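## Task

Store the plugs in the small chest by color: orange plugs go in the middle drawer, blue in the top drawer, green in the bottom drawer. At the end all drawers must be closed and the chest must stand upright.

## Robot and tools

Robot: two YAM-style arms, left_arm and right_arm, each ending in a two-finger parallel gripper. The base of left_arm sits near y = +0.344 m and right_arm near y = -0.332 m, both close to x = 0 at table height. Each gripper's fingers point along its own +z axis and close along its own y axis. The reported end_effector_position is the point between the pads, roughly 1 cm short of the fingertips.

Scene frame: origin on the table surface halfway between the two arm bases, a few cm in from the near table edge. +x points out across the table, +y toward the left_arm side, +z up. Arm names do not match left and right in the camera images. Reported hand positions, quaternions and velocities are in this frame; they can be off by a few cm, especially far from the base.

Command rows: every row is 14 numbers, each in [-1, 1]. The first seven belong to left_arm, the next seven to right_arm, each as dx, dy, dz, rx, ry, rz, opening. Both arms must be filled even if only one moves. dx..rz are offsets, not poses: they are measured from that arm's Hand target as it stood when the action or move began, along that Hand target's own axes (not scene axes). Scale: 1.0 equals 0.6 m for dx, dy, dz and 180 degrees for the rotation; rx, ry, rz form a single rotation vector. Six zeros means go back to (re-request) the current Hand target. Opening is absolute, not an offset: +1 fully open (0.094 m), -1 shut. A 0 in the opening slot is a real command (half open), so repeat the gripper's present value to leave it alone.

execute_actions(actions, cameras): actions is a list of actions; each action is a list of up to 15 rows, one per 1/30 s control step, and a short action repeats its last row to fill 15. All rows of one action are counted from the same start pose, so sending the same offset again in a later action moves the arm further. An empty actions list returns the state plus all camera images; cameras picks views (cam_high, cam_low, cam_left_wrist, cam_right_wrist, or "all").

move(target, speed, blend, opening_speed, grip_force, blocking, cameras): drives each gripper in a straight line toward target, which is one 14-number row or a list of up to 15 rows, every row an offset from the same starting Hand targets. speed is m/s (0.002 to 2.9, default 0.25; rotation up to twice that in rad/s), one value or one per target. blend (m) rounds corners between listed targets; 0 stops at each. opening_speed sets how fast the finger command changes (per second on the -1..+1 scale, at least 0.2); use it slowly on fragile items. grip_force is newtons per pad, 10 to 50, per arm if a list; lower values close slowly. blocking=false returns after 0.5 s while the move continues. A move caps at 10 s and does not avoid obstacles or the other arm. The result adds a move: line saying done, off_target, moving, held or fault, plus limits such as paced or held.

wait(seconds 0 to 10) lets time run with last commands held. stop brakes a running move. zoom_image(camera, region [x0,y0,x1,y1] pixels, at most 504 by 504) enlarges part of the latest image. read_manual gives URDF licence text only. finished_scene(scene 1 or 2) ends the current scene permanently; call it only when the drawers hold the right plugs, are closed and the chest is upright.

Reading results: Hand target is the last commanded pose after clipping; the gripper often rests short of it, and resending (even all zeros) asks for it again, so check position and tilt after each move and correct with an offset. Orientation commands are limited to 40 degrees from the measured one per step. grip_measured uses the opening scale and reads slightly wide when empty; on a grasped hard part it reads a little under the part's width. grip_effort_nm is gripper motor effort (negative closing) and is not a pad force. Joint torques include gravity and have offsets. Tool commands lists current commands. Motor temperatures: MOTOR HOT appears from 75 °C; 90 °C folds that arm for the rest of the scene, 100 °C makes it collapse. Avoid long stretched holds or pushing at unreachable poses.

Cautions: nothing may end up on the floor; plugs left off the table fail the scene. Do not release plugs while they move, slam drawers, or strike the chest or fixed items hard. The bar beneath the bases, the plate behind it and the low rail are fixtures up to about 3 cm high and give no warning on contact. Keep the two grippers, wrist cameras and housings apart; a press between arms can fail the scene. Steer paths around an arm's own base, not across it. A blocked arm keeps pushing until commanded back past its gripper. Faster moves overshoot and hit harder; a loose object may occasionally get nudged.

Each tool is called after ">>>" as name([rows], argument=value, ...), one row to a line, values as JSON.

## Session

>>> execute_actions(actions=[])

Scene clock: 0.00 s.
left_arm: end_effector_position=(+0.3681, +0.3961, +0.0741) grip_measured=+1.000 grip_effort_nm=n/a end_effector_quat_wxyz=(+0.560, -0.138, +0.813, +0.075) | right_arm: end_effector_position=(+0.3978, -0.3678, +0.0434) grip_measured=+1.000 grip_effort_nm=n/a end_effector_quat_wxyz=(+0.554, +0.059, +0.824, -0.102)
Joint positions: left_arm=[0.048 1.532 0.344 0.767 -0.246 -0.149 0.094] | right_arm=[0.047 1.627 0.33 0.944 0.249 -0.007 0.094]
Joint velocities: within noise
Joint torques (N m): no reading
Motor temperatures (°C): left_arm=[18 23 21 22 19 21 20] | right_arm=[19 22 24 22 17 21 20]
Heat: left arm: 23 °C; right arm: 24 °C.
Hand target: left_arm +0.3735, +0.3966, +0.0862; +0.576, -0.139, +0.802, +0.073 | right_arm +0.4017, -0.3679, +0.0527; +0.566, +0.061, +0.816, -0.101
Tool commands: left_gripper/opening=+1.0 right_gripper/opening=+1.0

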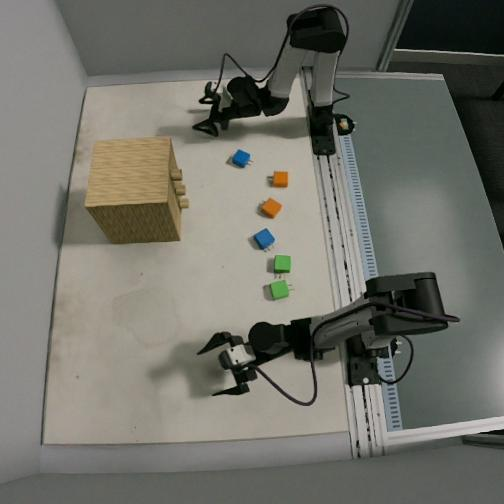

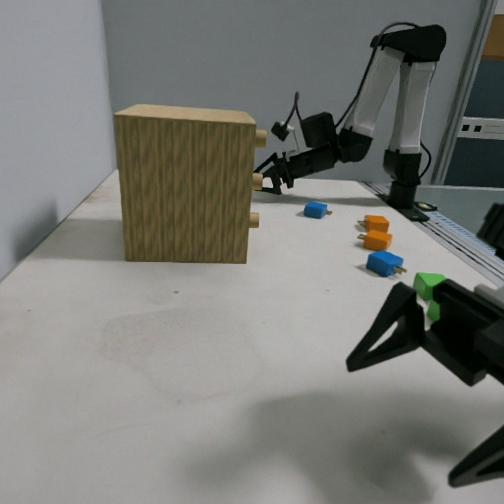

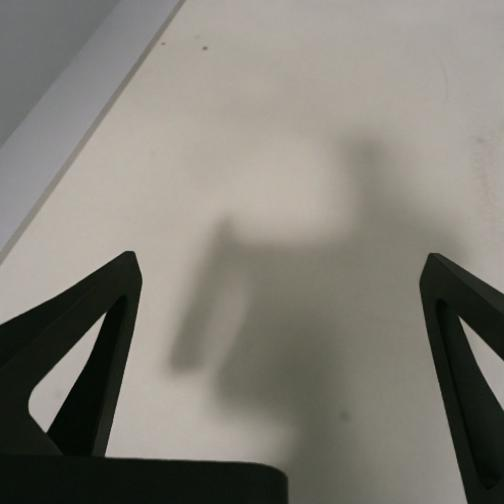

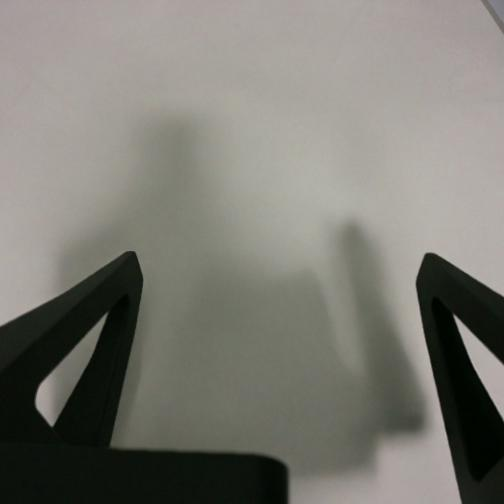

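>>> zoom_image(camera="cam_high", region=[80, 130, 200, 250])

>>> zoom_image(camera="cam_low", region=[110, 90, 450, 340])

>>> zoom_image(camera="cam_high", region=[160, 130, 330, 310])

Scaled by 4.200 from the camera's 504x504 image, which has a finer 720x720 frame.

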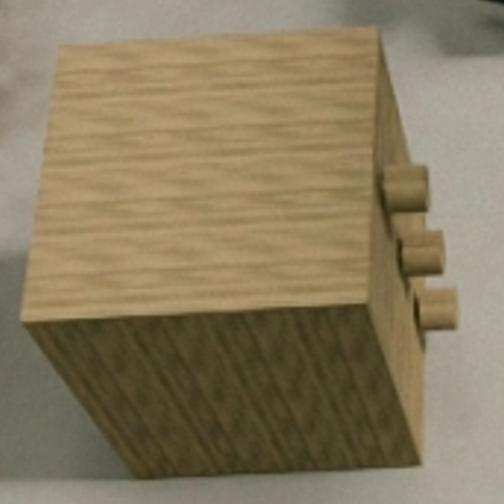

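Scaled by 1.482 from the camera's 504x504 image, which has a finer 720x720 frame.

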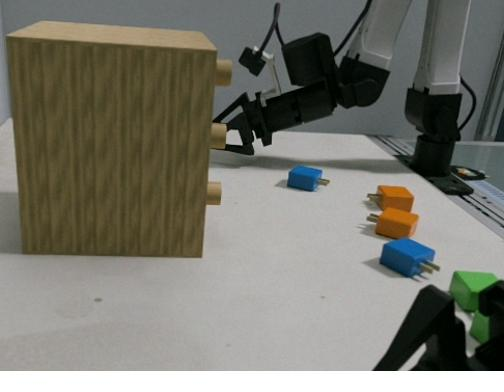

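Scaled by 2.800 from the camera's 504x504 image, which has a finer 720x720 frame.

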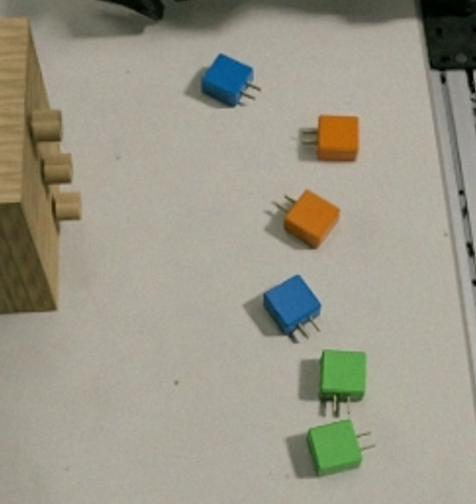

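>>> move(target=[-0.1025,-0.2827,-0.5047,0.0499,0.393,0.095,1,-0.161,0.375,-0.483,-0.0735,-0.1134,0.0182,1], cameras=["all"])

Scene clock: 11.47 s.
left_arm: end_effector_position=(+0.1734, +0.1619, +0.2373) grip_measured=+1.000 grip_effort_nm=0.01 end_effector_quat_wxyz=(+0.096, +0.005, +0.992, -0.080) | right_arm: end_effector_position=(+0.2207, -0.0799, +0.2219) grip_measured=+1.000 grip_effort_nm=0.01 end_effector_quat_wxyz=(+0.705, -0.004, +0.710, +0.001)
Joint positions: left_arm=[-0.724 1.403 1.632 -1.564 0.022 -0.739 0.094] | right_arm=[1.481 1.398 0.533 1.086 1.441 -0.218 0.094]
Joint torques (N m): left_arm=[0.18 -7.49 7.73 0.88 0.09 -0.1] | right_arm=[0.01 -3.22 5.87 1.48 -0.02 -0.04]
Heat: left arm: 25 °C; right arm: 25 °C.
Hand target: left_arm +0.1705, +0.1599, +0.2504; -0.001, +0.000, +1.000, +0.000 | right_arm +0.2194, -0.0801, +0.2197; +0.707, +0.000, +0.707, +0.000
Off the commanded pose: left_arm 0.014 m, 14 deg | right_arm 0.003 m, 1 deg.
joint sent to its limit (left arm) — joint 4 (wrist pitch), lower limit. The joint targets are off in orientation, not in position.
move: off_target (left_arm)
camera_calibration:
cam_left_wrist: T_world_to_cam=[[-0.0450299, -0.994284, 0.0968032, 0.154224], [-0.865261, 0.0872503, 0.493671, 0.0308452], [-0.499295, -0.06153, -0.864244, 0.427457], [0, 0, 0, 1]] pos_world=[0.247061, 0.176953, 0.33927]
cam_right_wrist: T_world_to_cam=[[0.0547285, -0.997941, -0.0334447, -0.0761254], [-0.665151, -0.0114558, -0.746621, 0.321592], [0.744701, 0.0631073, -0.664408, 0.11547], [0, 0, 0, 1]] pos_world=[0.132083, -0.0795716, 0.314281]

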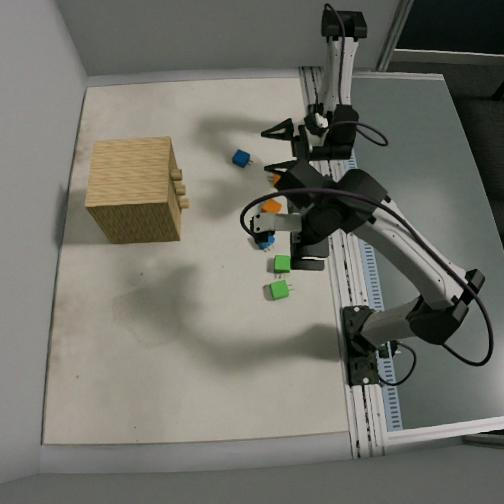

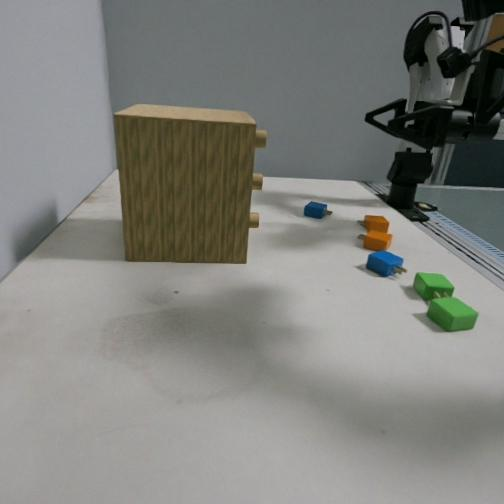

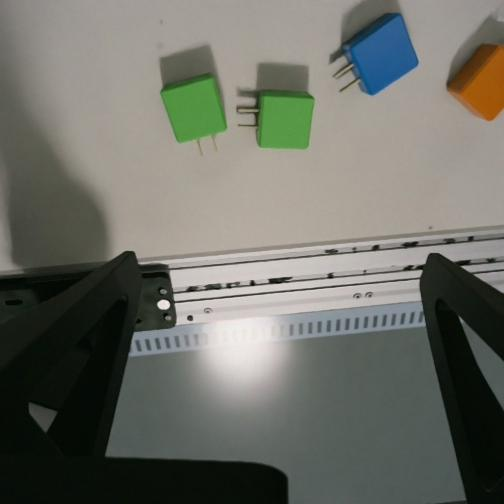

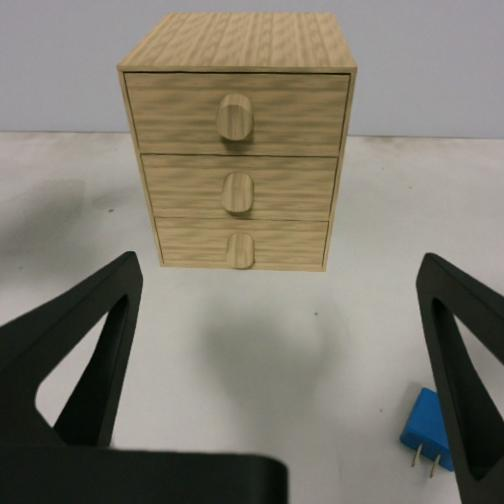

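>>> move(target=[0,0,0,0,0,0,1,0.056,0.056,0.274,0,0,0,1], cameras=["cam_right_wrist","cam_high","cam_low"])

Scene clock: 15.90 s.
left_arm: end_effector_position=(+0.1734, +0.1619, +0.2373) grip_measured=+1.000 grip_effort_nm=0.01 end_effector_quat_wxyz=(+0.096, +0.005, +0.992, -0.080) | right_arm: end_effector_position=(+0.3798, -0.0537, +0.1815) grip_measured=+1.000 grip_effort_nm=0.01 end_effector_quat_wxyz=(+0.704, -0.005, +0.710, -0.013)
Joint positions: left_arm=[-0.724 1.403 1.632 -1.564 0.022 -0.739 0.094] | right_arm=[1.002 1.782 0.816 1.012 0.984 -0.059 0.094]
Joint velocities: left_arm=[within noise] | right_arm=[0.002 -0.012 0.002 -0.212 0.007 0.007 0]
Joint torques (N m): left_arm=[0.16 -7.58 7.72 0.8 0.09 -0.11] | right_arm=[-0.39 -6.3 8.84 1.63 -0.15 0.11]
Heat: left arm: 24 °C; right arm: 26 °C.
Hand target: left_arm +0.1705, +0.1599, +0.2504; -0.001, +0.000, +1.000, +0.000 | right_arm +0.3838, -0.0463, +0.1863; +0.707, +0.000, +0.707, +0.000
Off the commanded pose: left_arm 0.014 m, 14 deg | right_arm 0.010 m, 2 deg.
joint sent to its limit (left arm) — joint 4 (wrist pitch), lower limit. The joint targets are off in orientation, not in position.
move: off_target (left_arm)
camera_calibration:
cam_right_wrist: T_world_to_cam=[[0.0353509, -0.999298, -0.0124035, -0.0566335], [-0.667318, -0.0143643, -0.744635, 0.397815], [0.743934, 0.0346006, -0.667357, -0.0322661], [0, 0, 0, 1]] pos_world=[0.291475, -0.049763, 0.273991]
Images, in order (width x height): cam_high 504x504, cam_low 504x504, cam_right_wrist 504x504.

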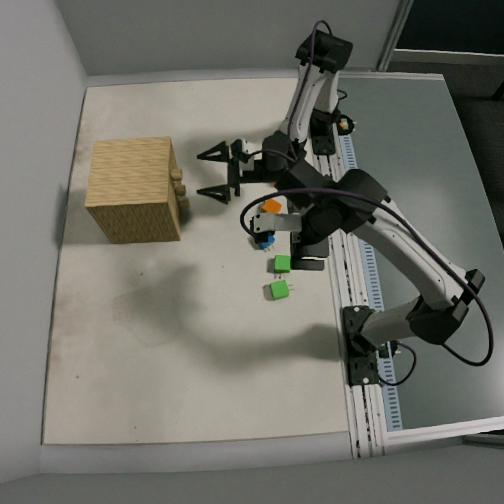

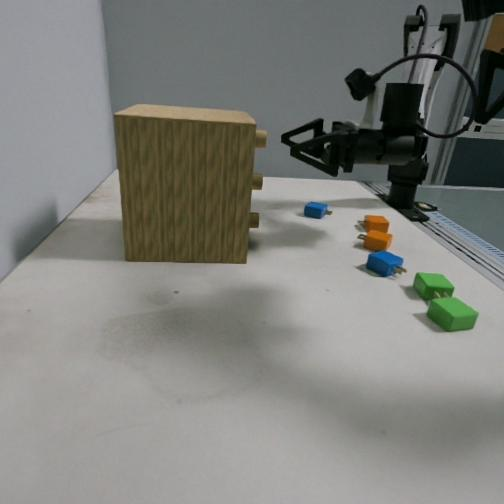

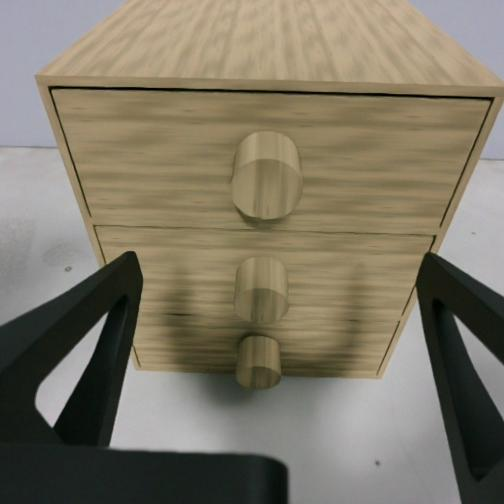

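>>> move(target=[0,0,0,0,0,0,1,-0.008,0.009,0.088,0,0,0,1], speed=0.1, cameras=["cam_right_wrist","cam_low"])

Scene clock: 18.07 s.
left_arm: end_effector_position=(+0.1734, +0.1619, +0.2373) grip_measured=+1.000 grip_effort_nm=0.01 end_effector_quat_wxyz=(+0.096, +0.005, +0.992, -0.080) | right_arm: end_effector_position=(+0.4320, -0.0480, +0.1867) grip_measured=+1.000 grip_effort_nm=0.00 end_effector_quat_wxyz=(+0.703, -0.004, +0.711, -0.012)
Joint positions: left_arm=[-0.724 1.403 1.632 -1.564 0.022 -0.739 0.094] | right_arm=[0.896 1.878 0.985 0.932 0.878 -0.049 0.094]
Joint torques (N m): left_arm=[0.23 -7.58 7.69 0.86 0.11 -0.16] | right_arm=[-0.4 -7.31 9.29 1.68 -0.17 0.11]
Heat: left arm: 24 °C; right arm: 26 °C.
Hand target: left_arm +0.1705, +0.1599, +0.2504; -0.001, +0.000, +1.000, +0.000 | right_arm +0.4366, -0.0409, +0.1912; +0.707, +0.000, +0.707, +0.000
Off the commanded pose: left_arm 0.014 m, 14 deg | right_arm 0.010 m, 2 deg.
joint sent to its limit (left arm) — joint 4 (wrist pitch), lower limit. The joint targets are off in orientation, not in position.
move: off_target (left_arm)
camera_calibration:
cam_right_wrist: T_world_to_cam=[[0.0350451, -0.99928, -0.0145597, -0.0521133], [-0.667622, -0.0125678, -0.744394, 0.436858], [0.743675, 0.0358078, -0.667581, -0.0676263], [0, 0, 0, 1]] pos_world=[0.343775, -0.0441639, 0.27929]
Images, in order (width x height): cam_low 504x504, cam_right_wrist 504x504.

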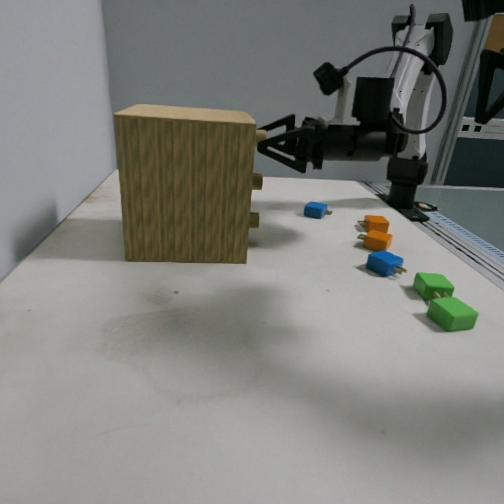

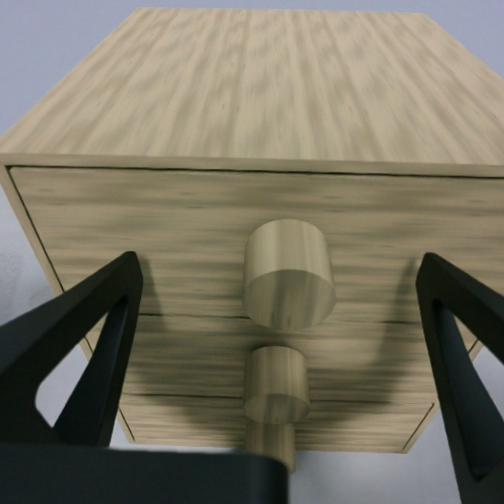

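>>> move(target=[0,0,0,0,0,0,1,0,0,0,0,0,0,-0.95], opening_speed=0.8, cameras=["cam_right_wrist","cam_low"])

Scene clock: 21.17 s.
left_arm: end_effector_position=(+0.1734, +0.1619, +0.2373) grip_measured=+1.000 grip_effort_nm=0.01 end_effector_quat_wxyz=(+0.096, +0.005, +0.992, -0.080) | right_arm: end_effector_position=(+0.4327, -0.0495, +0.1864) grip_measured=-0.418 grip_effort_nm=-1.02 end_effector_quat_wxyz=(+0.703, -0.002, +0.711, -0.014)
Joint positions: left_arm=[-0.724 1.403 1.632 -1.564 0.022 -0.739 0.094] | right_arm=[0.894 1.878 0.985 0.931 0.882 -0.048 0.027]
Joint torques (N m): left_arm=[0.17 -7.54 7.69 0.84 0.16 -0.09] | right_arm=[-0.23 -7.32 9.25 1.68 -0.19 0.1]
Heat: left arm: 24 °C; right arm: 26 °C.
Hand target: left_arm +0.1705, +0.1599, +0.2504; -0.001, +0.000, +1.000, +0.000 | right_arm +0.4366, -0.0408, +0.1911; +0.707, +0.000, +0.707, +0.000
Off the commanded pose: left_arm 0.014 m, 14 deg | right_arm 0.011 m, 2 deg.
joint sent to its limit (left arm) — joint 4 (wrist pitch), lower limit. The joint targets are off in orientation, not in position.
move: off_target (left_arm, right_arm)
camera_calibration:
cam_right_wrist: T_world_to_cam=[[0.0293024, -0.999463, -0.0146975, -0.0511314], [-0.668248, -0.00865265, -0.743888, 0.437414], [0.743361, 0.0316193, -0.668142, -0.0681674], [0, 0, 0, 1]] pos_world=[0.344472, -0.0451638, 0.27909]
Images, in order (width x height): cam_low 504x504, cam_right_wrist 504x504.

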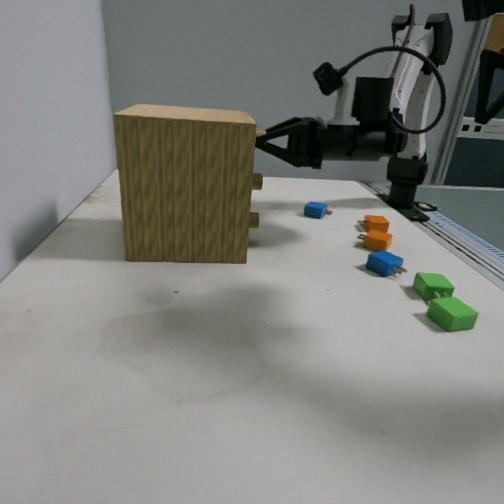

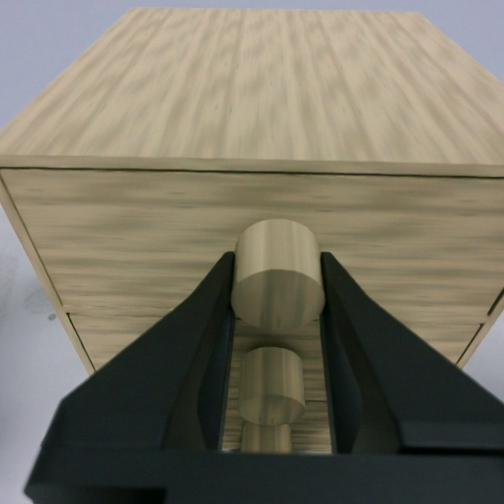

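>>> move(target=[0,0,0,0,0,0,1,0,0,-0.16,0,0,0,-0.95], speed=0.08, cameras=["all"])

Scene clock: 23.13 s.
left_arm: end_effector_position=(+0.1734, +0.1619, +0.2373) grip_measured=+1.000 grip_effort_nm=0.01 end_effector_quat_wxyz=(+0.096, +0.005, +0.992, -0.080) | right_arm: end_effector_position=(+0.3479, -0.0449, +0.1818) grip_measured=-0.418 grip_effort_nm=-1.03 end_effector_quat_wxyz=(+0.704, +0.004, +0.710, -0.018)
Joint positions: left_arm=[-0.724 1.403 1.632 -1.564 0.022 -0.739 0.094] | right_arm=[1.102 1.767 0.788 1.037 1.103 -0.066 0.027]
Joint torques (N m): left_arm=[-0.02 -7.82 7.84 0.83 0.1 -0.16] | right_arm=[1.06 -10.13 5.16 1.51 -0.17 0.01]
Heat: left arm: 25 °C; right arm: 26 °C.
Hand target: left_arm +0.1705, +0.1599, +0.2504; -0.001, +0.000, +1.000, +0.000 | right_arm +0.3406, -0.0410, +0.1909; +0.707, +0.000, +0.707, +0.000
Off the commanded pose: left_arm 0.014 m, 14 deg | right_arm 0.012 m, 2 deg.
joint sent to its limit (left arm) — joint 4 (wrist pitch), lower limit. The joint targets are off in orientation, not in position.
move: off_target (left_arm, right_arm)
camera_calibration:
cam_left_wrist: T_world_to_cam=[[-0.0450299, -0.994284, 0.0968032, 0.154224], [-0.865261, 0.0872503, 0.493671, 0.0308452], [-0.499295, -0.06153, -0.864244, 0.427457], [0, 0, 0, 1]] pos_world=[0.247061, 0.176953, 0.33927]
cam_right_wrist: T_world_to_cam=[[0.0164384, -0.9997, -0.0181551, -0.0390415], [-0.666795, 0.00256959, -0.745237, 0.377656], [0.74506, 0.0243562, -0.666553, -0.00966996], [0, 0, 0, 1]] pos_world=[0.259665, -0.0397647, 0.274288]

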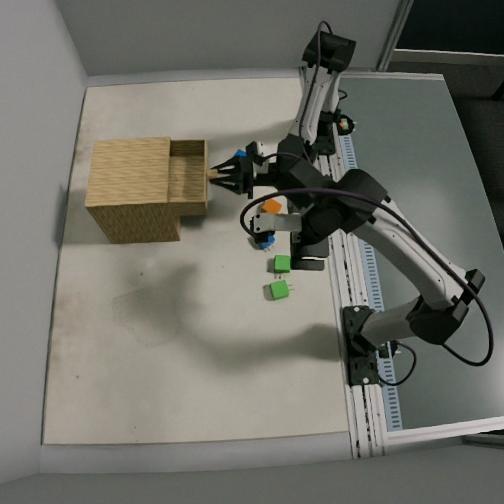

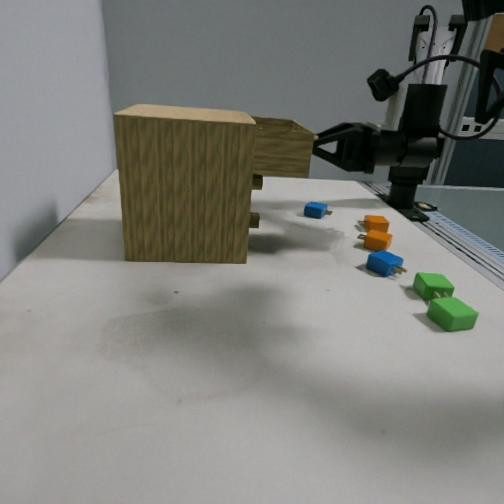

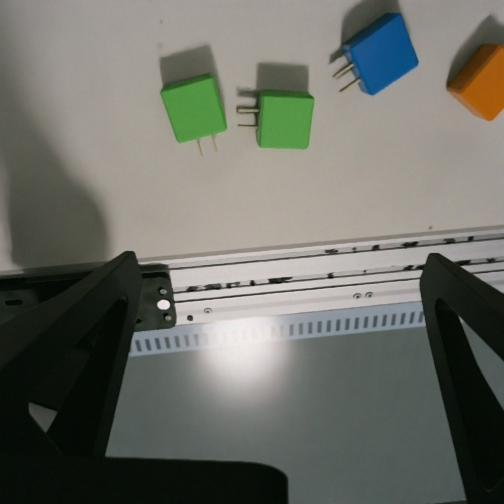

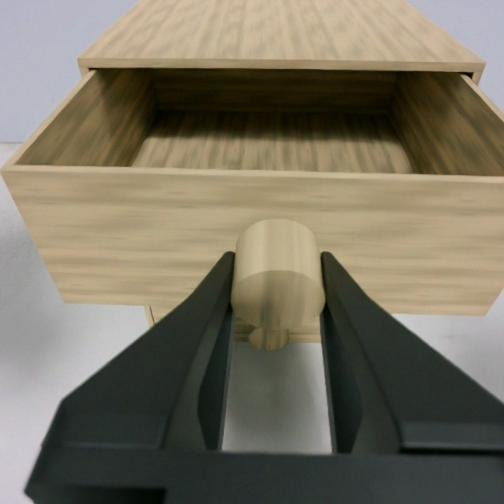

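>>> move(target=[0,0,0,0,0,0,1,0,0,0,0,0,0,0.3], opening_speed=1.5)

>>> move([
  [0,0,0,0,0,0,1,0,0,-0.2,0,0,0,0.3],
  [0,0,0,0,0,0,1,0.0515,-0.248,-0.1177,0.1087,0.4913,0.1087,0.9],
], cameras=["all"])

>>> move(target=[-0.085,-0.175,0.184,0,0,0.333,1,0,0,0,0,0,0,0.9], cameras=["all"])

Scene clock: 30.10 s.
left_arm: end_effector_position=(+0.1734, +0.1619, +0.2373) grip_measured=+1.000 grip_effort_nm=0.01 end_effector_quat_wxyz=(+0.096, +0.005, +0.992, -0.080) | right_arm: end_effector_position=(+0.3444, -0.0421, +0.1793) grip_measured=+0.298 grip_effort_nm=0.10 end_effector_quat_wxyz=(+0.702, -0.003, +0.712, -0.017)
Joint positions: left_arm=[-0.724 1.403 1.632 -1.564 0.022 -0.739 0.094] | right_arm=[1.113 1.767 0.782 1.033 1.102 -0.067 0.061]
Joint torques (N m): left_arm=[0.12 -7.65 7.8 0.87 0.11 -0.12] | right_arm=[0.24 -10.15 5.67 1.55 -0.15 0.01]
Motor temperatures (°C): left_arm=[18 25 26 23 19 21 20] | right_arm=[19 25 26 25 16 21 21]
Heat: left arm: 26 °C; right arm: 26 °C.
Hand target: left_arm +0.1705, +0.1599, +0.2504; -0.001, +0.000, +1.000, +0.000 | right_arm +0.3406, -0.0410, +0.1909; +0.707, +0.000, +0.707, +0.000
Off the commanded pose: left_arm 0.014 m, 14 deg | right_arm 0.012 m, 2 deg.
joint sent to its limit (left arm) — joint 4 (wrist pitch), lower limit. The joint targets are off in orientation, not in position.
move: off_target (left_arm, right_arm)

Scene clock: 36.33 s.
left_arm: end_effector_position=(+0.1734, +0.1619, +0.2373) grip_measured=+1.000 grip_effort_nm=0.01 end_effector_quat_wxyz=(+0.096, +0.005, +0.992, -0.080) | right_arm: end_effector_position=(+0.2678, -0.1925, +0.1554) grip_measured=+0.898 grip_effort_nm=0.10 end_effector_quat_wxyz=(+0.002, +0.217, +0.976, -0.006)
Joint positions: left_arm=[-0.724 1.403 1.632 -1.564 0.022 -0.739 0.094] | right_arm=[0.546 1.627 1.596 -1.512 0.026 0.954 0.089]
Joint torques (N m): left_arm=[0.27 -7.62 7.84 0.89 0.11 -0.09] | right_arm=[-0.55 -5.3 8.99 0.21 -0.06 -0.05]
Heat: left arm: 27 °C; right arm: 27 °C.
Hand target: left_arm +0.1705, +0.1599, +0.2504; -0.001, +0.000, +1.000, +0.000 | right_arm +0.2702, -0.1899, +0.1600; +0.000, +0.215, +0.977, +0.000
Off the commanded pose: left_arm 0.014 m, 14 deg | right_arm 0.006 m, 1 deg.
joint sent to its limit (left arm) — joint 4 (wrist pitch), lower limit. The joint targets are off in orientation, not in position.
move: off_target (left_arm)
camera_calibration:
cam_left_wrist: T_world_to_cam=[[-0.0450299, -0.994284, 0.0968032, 0.154224], [-0.865261, 0.0872503, 0.493671, 0.0308452], [-0.499295, -0.06153, -0.864244, 0.427457], [0, 0, 0, 1]] pos_world=[0.247061, 0.176953, 0.33927]
cam_right_wrist: T_world_to_cam=[[-0.456496, -0.888948, -0.0371929, -0.0348562], [-0.683182, 0.323438, 0.654714, 0.153491], [-0.569977, 0.324284, -0.754961, 0.459654], [0, 0, 0, 1]] pos_world=[0.350943, -0.229689, 0.245231]

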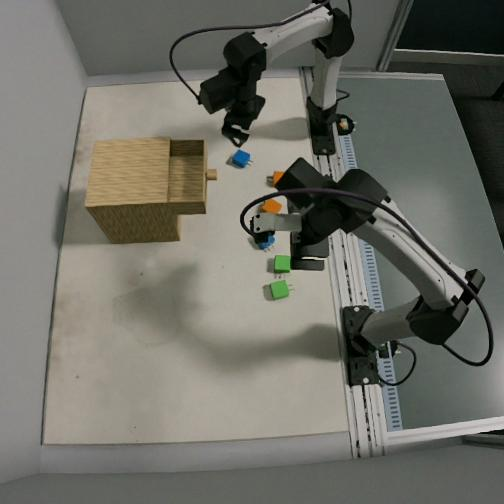

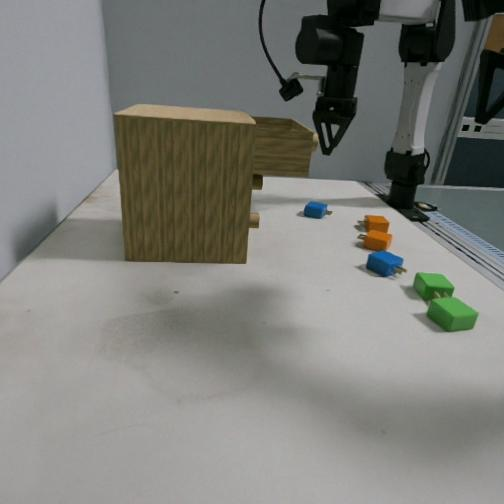

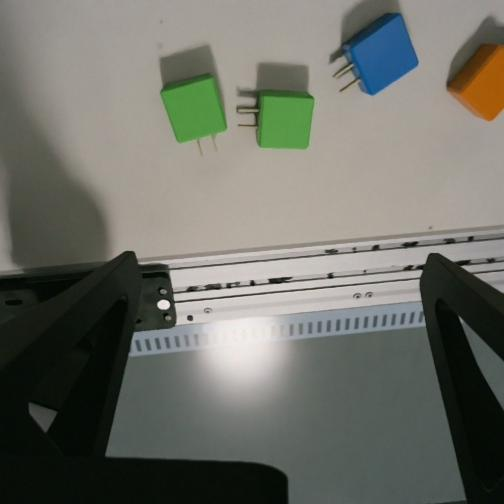

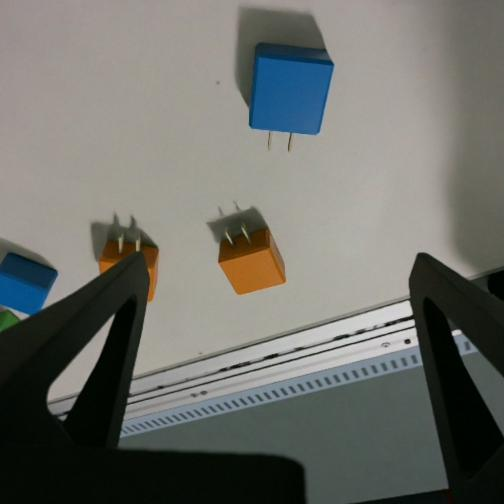

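Scene clock: 39.27 s.
left_arm: end_effector_position=(+0.2172, +0.0579, +0.1378) grip_measured=+1.000 grip_effort_nm=0.01 end_effector_quat_wxyz=(-0.006, +0.492, +0.870, -0.005) | right_arm: end_effector_position=(+0.2678, -0.1925, +0.1554) grip_measured=+0.898 grip_effort_nm=0.10 end_effector_quat_wxyz=(+0.002, +0.217, +0.976, -0.006)
Joint positions: left_arm=[-0.849 1.955 1.862 -1.496 0.051 0.162 0.094] | right_arm=[0.546 1.627 1.596 -1.512 0.026 0.954 0.089]
Joint torques (N m): left_arm=[0.24 -10.09 8.24 0.25 -0.11 0.19] | right_arm=[-0.57 -5.3 8.99 0.22 -0.06 -0.05]
Heat: left arm: 27 °C; right arm: 27 °C.
Hand target: left_arm +0.2214, +0.0548, +0.1400; +0.000, +0.500, +0.866, +0.000 | right_arm +0.2702, -0.1899, +0.1600; +0.000, +0.216, +0.977, +0.000
Off the commanded pose: left_arm 0.006 m, 1 deg | right_arm 0.006 m, 1 deg.
move: done
camera_calibration:
cam_left_wrist: T_world_to_cam=[[-0.871869, -0.488091, -0.0401489, 0.231577], [-0.389336, 0.641059, 0.661408, -0.0315657], [-0.297089, 0.592292, -0.748951, 0.259285], [0, 0, 0, 1]] pos_world=[0.266646, -0.0203064, 0.224367]
cam_right_wrist: T_world_to_cam=[[-0.456496, -0.888948, -0.0371929, -0.0348562], [-0.683182, 0.323438, 0.654714, 0.153491], [-0.569977, 0.324284, -0.754961, 0.459654], [0, 0, 0, 1]] pos_world=[0.350943, -0.229689, 0.245231]

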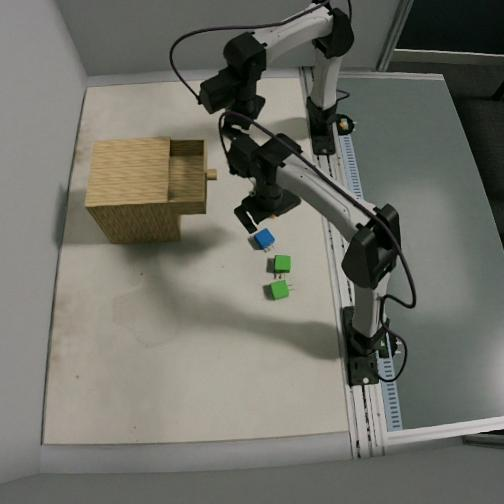

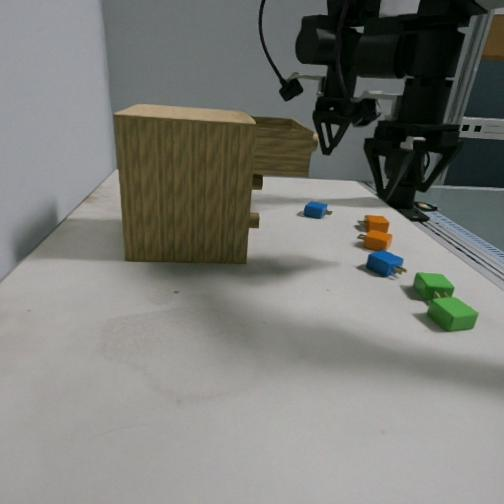

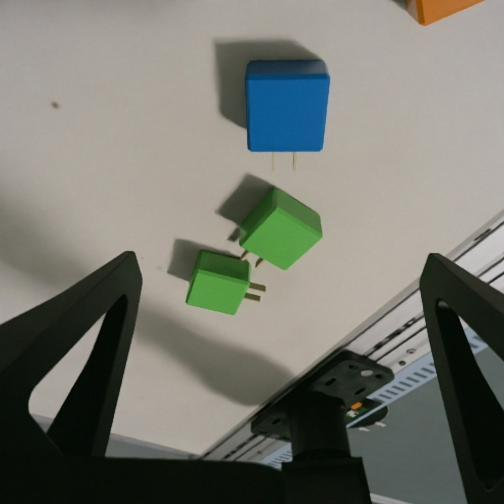

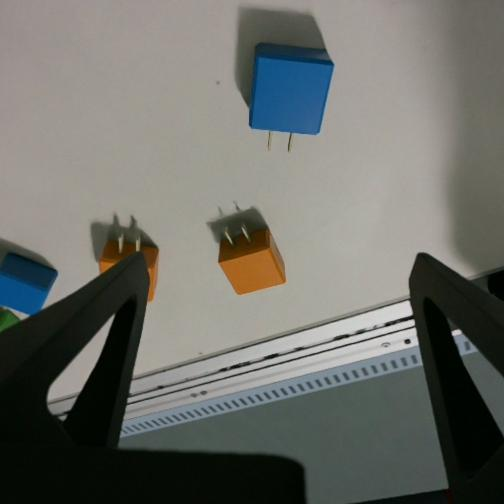

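>>> move(target=[-0.027,-0.0075,0.192,0,0,0,1,-0.0233,-0.0138,0.22,0,0,0,0.9], speed=0.15, cameras=["all"])

Scene clock: 43.43 s.
left_arm: end_effector_position=(+0.2220, +0.0415, +0.0287) grip_measured=+1.000 grip_effort_nm=0.01 end_effector_quat_wxyz=(-0.007, +0.503, +0.864, -0.005) | right_arm: end_effector_position=(+0.2784, -0.2045, +0.0311) grip_measured=+0.898 grip_effort_nm=0.10 end_effector_quat_wxyz=(+0.004, +0.217, +0.976, -0.004)
Joint positions: left_arm=[-0.878 2.038 1.547 -1.097 0.051 0.158 0.094] | right_arm=[0.485 1.67 1.146 -1.013 0.023 0.893 0.089]
Joint torques (N m): left_arm=[-0.05 -10.76 6.13 0.52 -0.06 -0.11] | right_arm=[-0.7 -5.82 6.09 0.45 -0.06 -0.06]
Heat: left arm: 27 °C; right arm: 27 °C.
Hand target: left_arm +0.2255, +0.0386, +0.0248; -0.001, +0.500, +0.866, +0.000 | right_arm +0.2795, -0.2033, +0.0281; +0.000, +0.216, +0.976, +0.000
Off the commanded pose: left_arm 0.006 m, 1 deg | right_arm 0.003 m, 1 deg.
move: done
camera_calibration:
cam_left_wrist: T_world_to_cam=[[-0.883523, -0.46665, -0.0402981, 0.225032], [-0.373438, 0.649877, 0.661969, 0.0490463], [-0.282719, 0.599914, -0.748447, 0.185271], [0, 0, 0, 1]] pos_world=[0.269516, -0.0380093, 0.115266]
cam_right_wrist: T_world_to_cam=[[-0.455723, -0.889166, -0.0412481, -0.045456], [-0.685687, 0.321131, 0.653229, 0.246252], [-0.567582, 0.325975, -0.756036, 0.375464], [0, 0, 0, 1]] pos_world=[0.361243, -0.241889, 0.12113]

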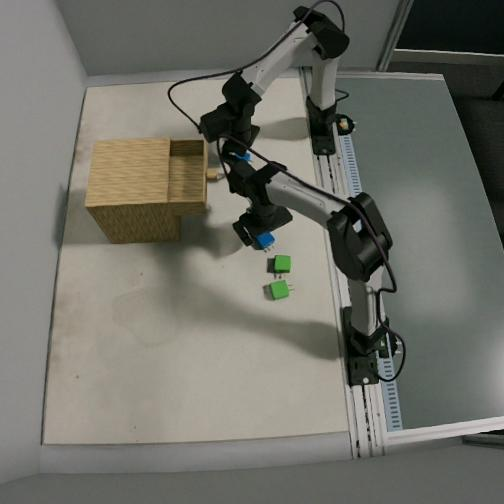

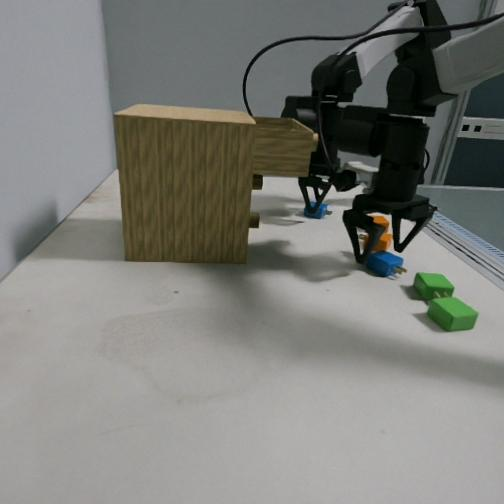

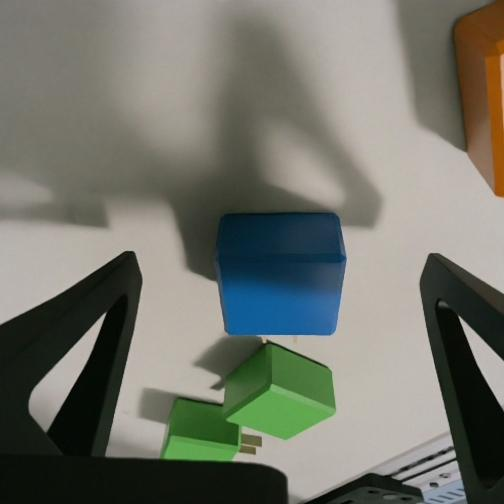

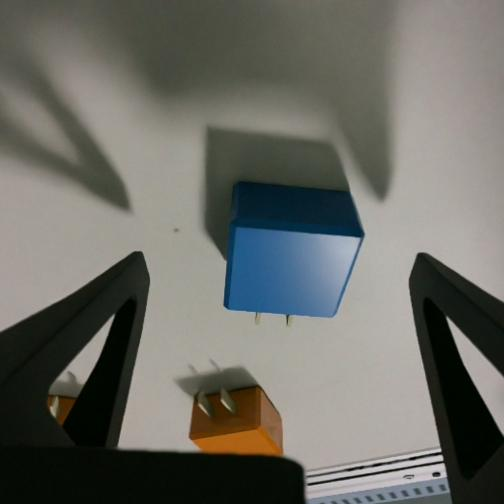

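>>> move(target=[0,0,0.02,0,0,0,1,0,0,0.023,0,0,0,0.9], speed=0.1)

>>> move(target=[0,0,0,0,0,0,-0.6,0,0,0,0,0,0,-0.6], opening_speed=0.8, cameras=["all"])

Scene clock: 45.00 s.
left_arm: end_effector_position=(+0.2232, +0.0405, +0.0194) grip_measured=+1.000 grip_effort_nm=0.01 end_effector_quat_wxyz=(-0.003, +0.502, +0.865, -0.007) | right_arm: end_effector_position=(+0.2793, -0.2038, +0.0186) grip_measured=+0.898 grip_effort_nm=0.10 end_effector_quat_wxyz=(+0.005, +0.216, +0.976, -0.002)
Joint positions: left_arm=[-0.878 2.046 1.519 -1.054 0.051 0.156 0.094] | right_arm=[0.485 1.686 1.112 -0.958 0.022 0.892 0.089]
Joint torques (N m): left_arm=[0.03 -10.54 5.94 0.58 -0.09 -0.18] | right_arm=[-0.76 -5.67 5.78 0.46 -0.06 -0.06]
Heat: left arm: 27 °C; right arm: 27 °C.
Hand target: left_arm +0.2254, +0.0387, +0.0128; -0.001, +0.500, +0.866, +0.000 | right_arm +0.2795, -0.2033, +0.0143; +0.000, +0.216, +0.976, +0.000
Off the commanded pose: left_arm 0.007 m, 1 deg | right_arm 0.004 m, 1 deg.
move: done

Scene clock: 47.20 s.
left_arm: end_effector_position=(+0.2233, +0.0404, +0.0194) grip_measured=-0.147 grip_effort_nm=-1.02 end_effector_quat_wxyz=(-0.003, +0.502, +0.865, -0.007) | right_arm: end_effector_position=(+0.2794, -0.2036, +0.0186) grip_measured=-0.132 grip_effort_nm=-1.03 end_effector_quat_wxyz=(+0.005, +0.216, +0.976, -0.002)
Joint positions: left_arm=[-0.878 2.046 1.519 -1.054 0.051 0.156 0.04] | right_arm=[0.485 1.686 1.112 -0.957 0.022 0.891 0.041]
Joint torques (N m): left_arm=[-0.05 -10.4 5.79 0.57 -0.01 -0.12] | right_arm=[-0.76 -5.68 5.79 0.47 -0.05 -0.05]
Heat: left arm: 27 °C; right arm: 28 °C.
Hand target: left_arm +0.2255, +0.0386, +0.0128; -0.001, +0.500, +0.866, +0.000 | right_arm +0.2795, -0.2033, +0.0143; +0.000, +0.216, +0.977, +0.000
Off the commanded pose: left_arm 0.007 m, 1 deg | right_arm 0.004 m, 1 deg.
move: done
camera_calibration:
cam_left_wrist: T_world_to_cam=[[-0.882553, -0.468339, -0.0419397, 0.225233], [-0.378056, 0.653718, 0.655536, 0.0574533], [-0.279596, 0.5944, -0.753999, 0.178902], [0, 0, 0, 1]] pos_world=[0.270521, -0.038412, 0.106675]
cam_right_wrist: T_world_to_cam=[[-0.454208, -0.889685, -0.0464243, -0.045127], [-0.689118, 0.317832, 0.651229, 0.255142], [-0.564634, 0.327786, -0.75746, 0.365933], [0, 0, 0, 1]] pos_world=[0.361944, -0.241189, 0.108929]

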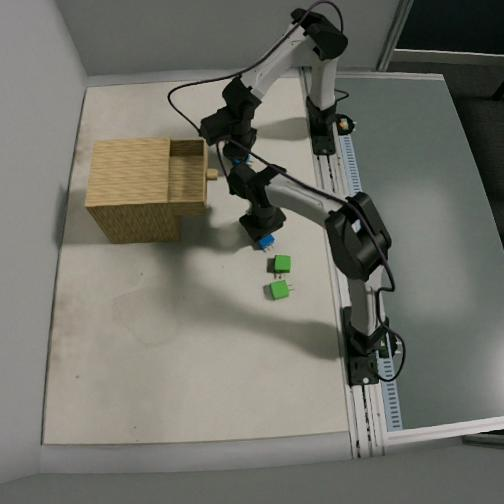

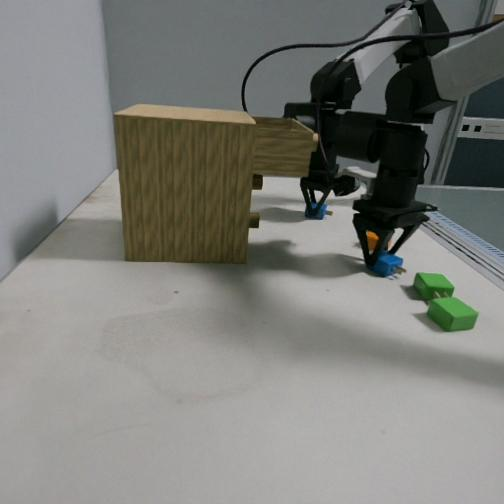

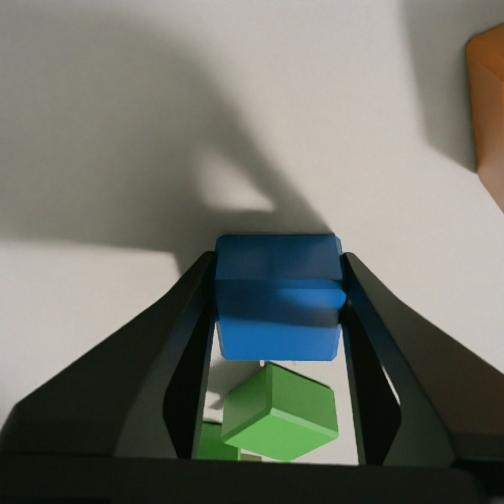

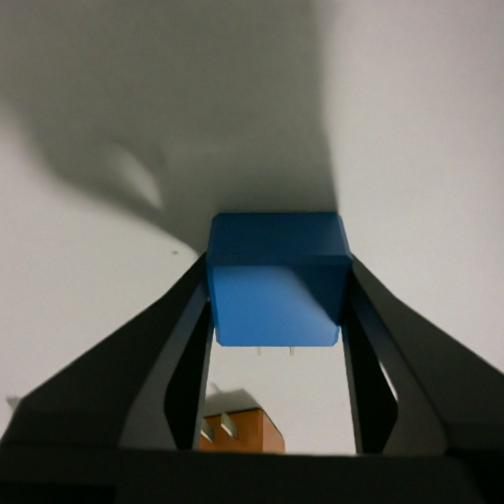

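>>> move([
  [0,0,-0.35,0,0,0,-0.6,0,0,-0.12,0,0,0,-0.6],
  [-0.181,0.251,-0.408,-0.058,-0.217,-0.160,-0.6,0,0,-0.15,0,0,0,-0.6],
], blend=[0.03,0], cameras=["all"])

Scene clock: 55.37 s.
left_arm: end_effector_position=(+0.4058, +0.0207, +0.2388) grip_measured=-0.147 grip_effort_nm=-1.02 end_effector_quat_wxyz=(+0.301, +0.255, +0.916, -0.074) | right_arm: end_effector_position=(+0.2752, -0.2065, +0.0827) grip_measured=-0.132 grip_effort_nm=-1.02 end_effector_quat_wxyz=(-0.022, +0.215, +0.976, -0.023)
Joint positions: left_arm=[-0.652 2.125 2.329 -1.169 -0.065 -0.116 0.04] | right_arm=[0.485 1.674 1.358 -1.285 0.022 0.891 0.041]
Joint torques (N m): left_arm=[0.96 -16.5 5.39 2.11 0.02 -0.17] | right_arm=[-0.46 -10.85 9.13 0.09 -0.05 -0.02]
Motor temperatures (°C): left_arm=[18 30 27 23 19 21 20] | right_arm=[19 26 28 23 16 21 21]
Heat: left arm: 30 °C; right arm: 28 °C.
Hand target: left_arm +0.4105, +0.0200, +0.2573; +0.330, +0.242, +0.908, -0.089 | right_arm +0.2793, -0.2033, +0.1043; +0.000, +0.216, +0.977, +0.000
Off the commanded pose: left_arm 0.019 m, 4 deg | right_arm 0.022 m, 4 deg.
move: off_target (left_arm, right_arm)
camera_calibration:
cam_left_wrist: T_world_to_cam=[[-0.503656, -0.860039, -0.0816307, 0.250158], [-0.863231, 0.497279, 0.0868688, 0.331394], [-0.0341173, 0.114218, -0.99287, 0.374432], [0, 0, 0, 1]] pos_world=[0.424837, 0.00758342, 0.363395]
cam_right_wrist: T_world_to_cam=[[-0.454627, -0.890635, 0.00913305, -0.0512532], [-0.647781, 0.337664, 0.682908, 0.201611], [-0.611306, 0.304552, -0.730447, 0.418854], [0, 0, 0, 1]] pos_world=[0.363346, -0.241287, 0.168738]

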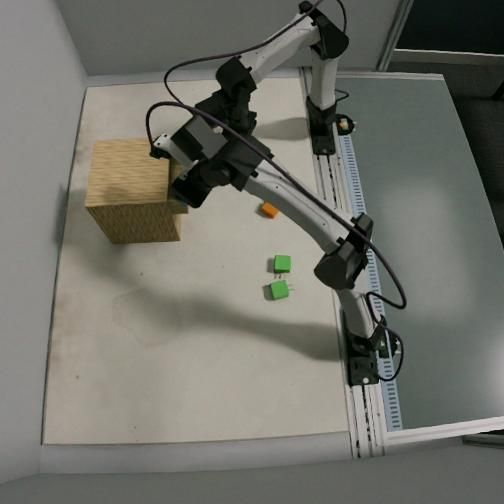

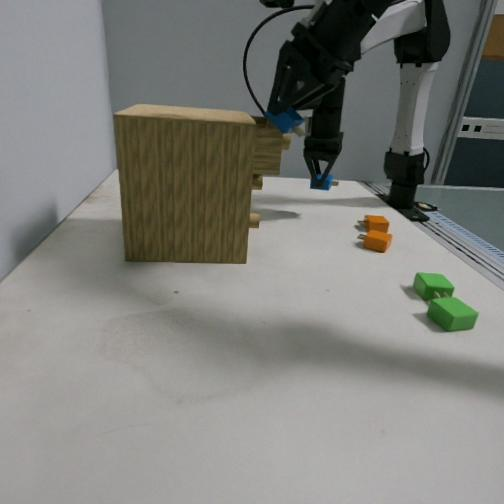

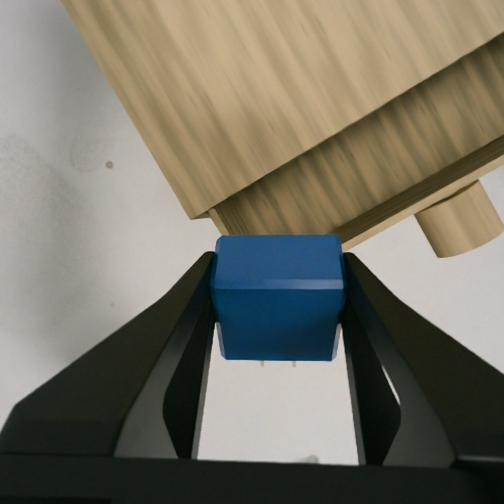

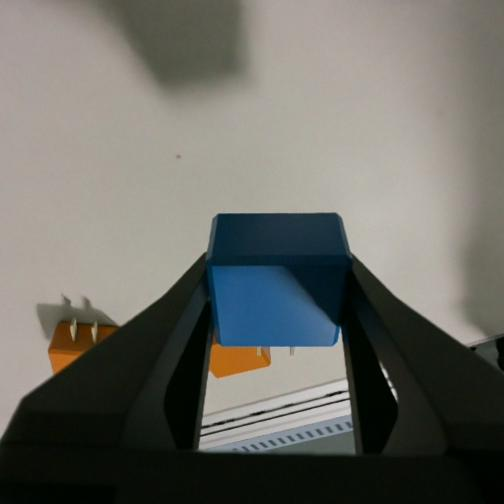

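>>> move(target=[-0.0155,-0.054,0.0027,0,-0.0556,0,-0.6,0,0,0,0,0,0,-0.6], cameras=["all"])

Scene clock: 58.20 s.
left_arm: end_effector_position=(+0.3978, -0.0113, +0.2289) grip_measured=-0.147 grip_effort_nm=-1.02 end_effector_quat_wxyz=(+0.367, +0.250, +0.892, -0.090) | right_arm: end_effector_position=(+0.2752, -0.2065, +0.0827) grip_measured=-0.132 grip_effort_nm=-1.02 end_effector_quat_wxyz=(-0.022, +0.215, +0.976, -0.023)
Joint positions: left_arm=[-0.732 2 2.006 -0.835 -0.14 -0.162 0.04] | right_arm=[0.485 1.674 1.358 -1.285 0.022 0.891 0.041]
Joint torques (N m): left_arm=[0.46 -17.61 6.78 2.28 -0.07 -0.07] | right_arm=[-0.46 -10.86 9.14 0.09 -0.05 -0.02]
Heat: left arm: 32 °C; right arm: 29 °C.
Hand target: left_arm +0.4013, -0.0122, +0.2621; +0.408, +0.234, +0.876, -0.110 | right_arm +0.2793, -0.2033, +0.1043; +0.000, +0.216, +0.977, +0.000
Off the commanded pose: left_arm 0.033 m, 6 deg | right_arm 0.022 m, 4 deg.
move: off_target (left_arm, right_arm)
camera_calibration:
cam_left_wrist: T_world_to_cam=[[-0.494646, -0.864949, -0.0847905, 0.214737], [-0.864217, 0.499845, -0.0573008, 0.374635], [0.0919443, 0.0449338, -0.99475, 0.317548], [0, 0, 0, 1]] pos_world=[0.400788, -0.0157917, 0.355555]
cam_right_wrist: T_world_to_cam=[[-0.454627, -0.890635, 0.00913305, -0.0512532], [-0.647781, 0.337664, 0.682908, 0.201611], [-0.611306, 0.304552, -0.730447, 0.418854], [0, 0, 0, 1]] pos_world=[0.363346, -0.241287, 0.168738]

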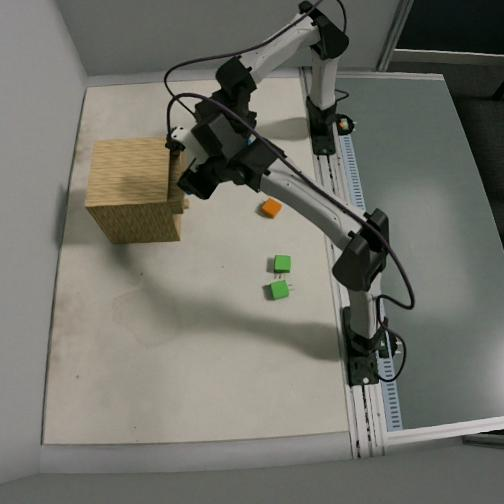

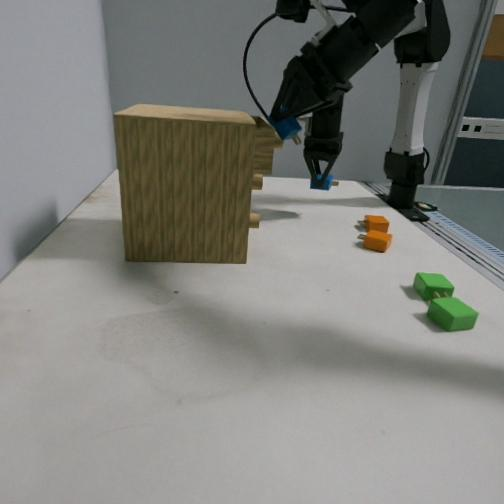

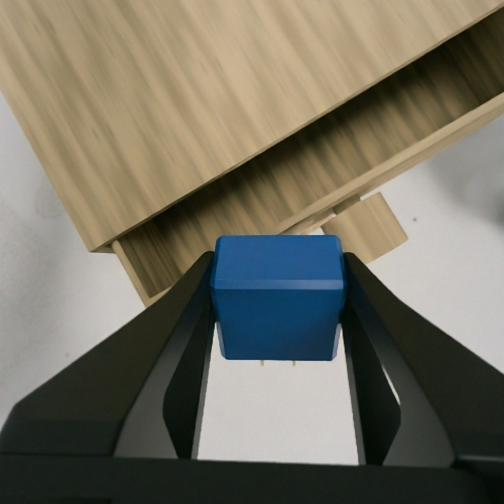

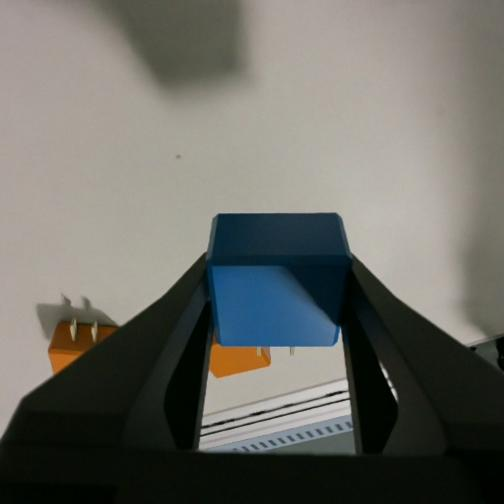

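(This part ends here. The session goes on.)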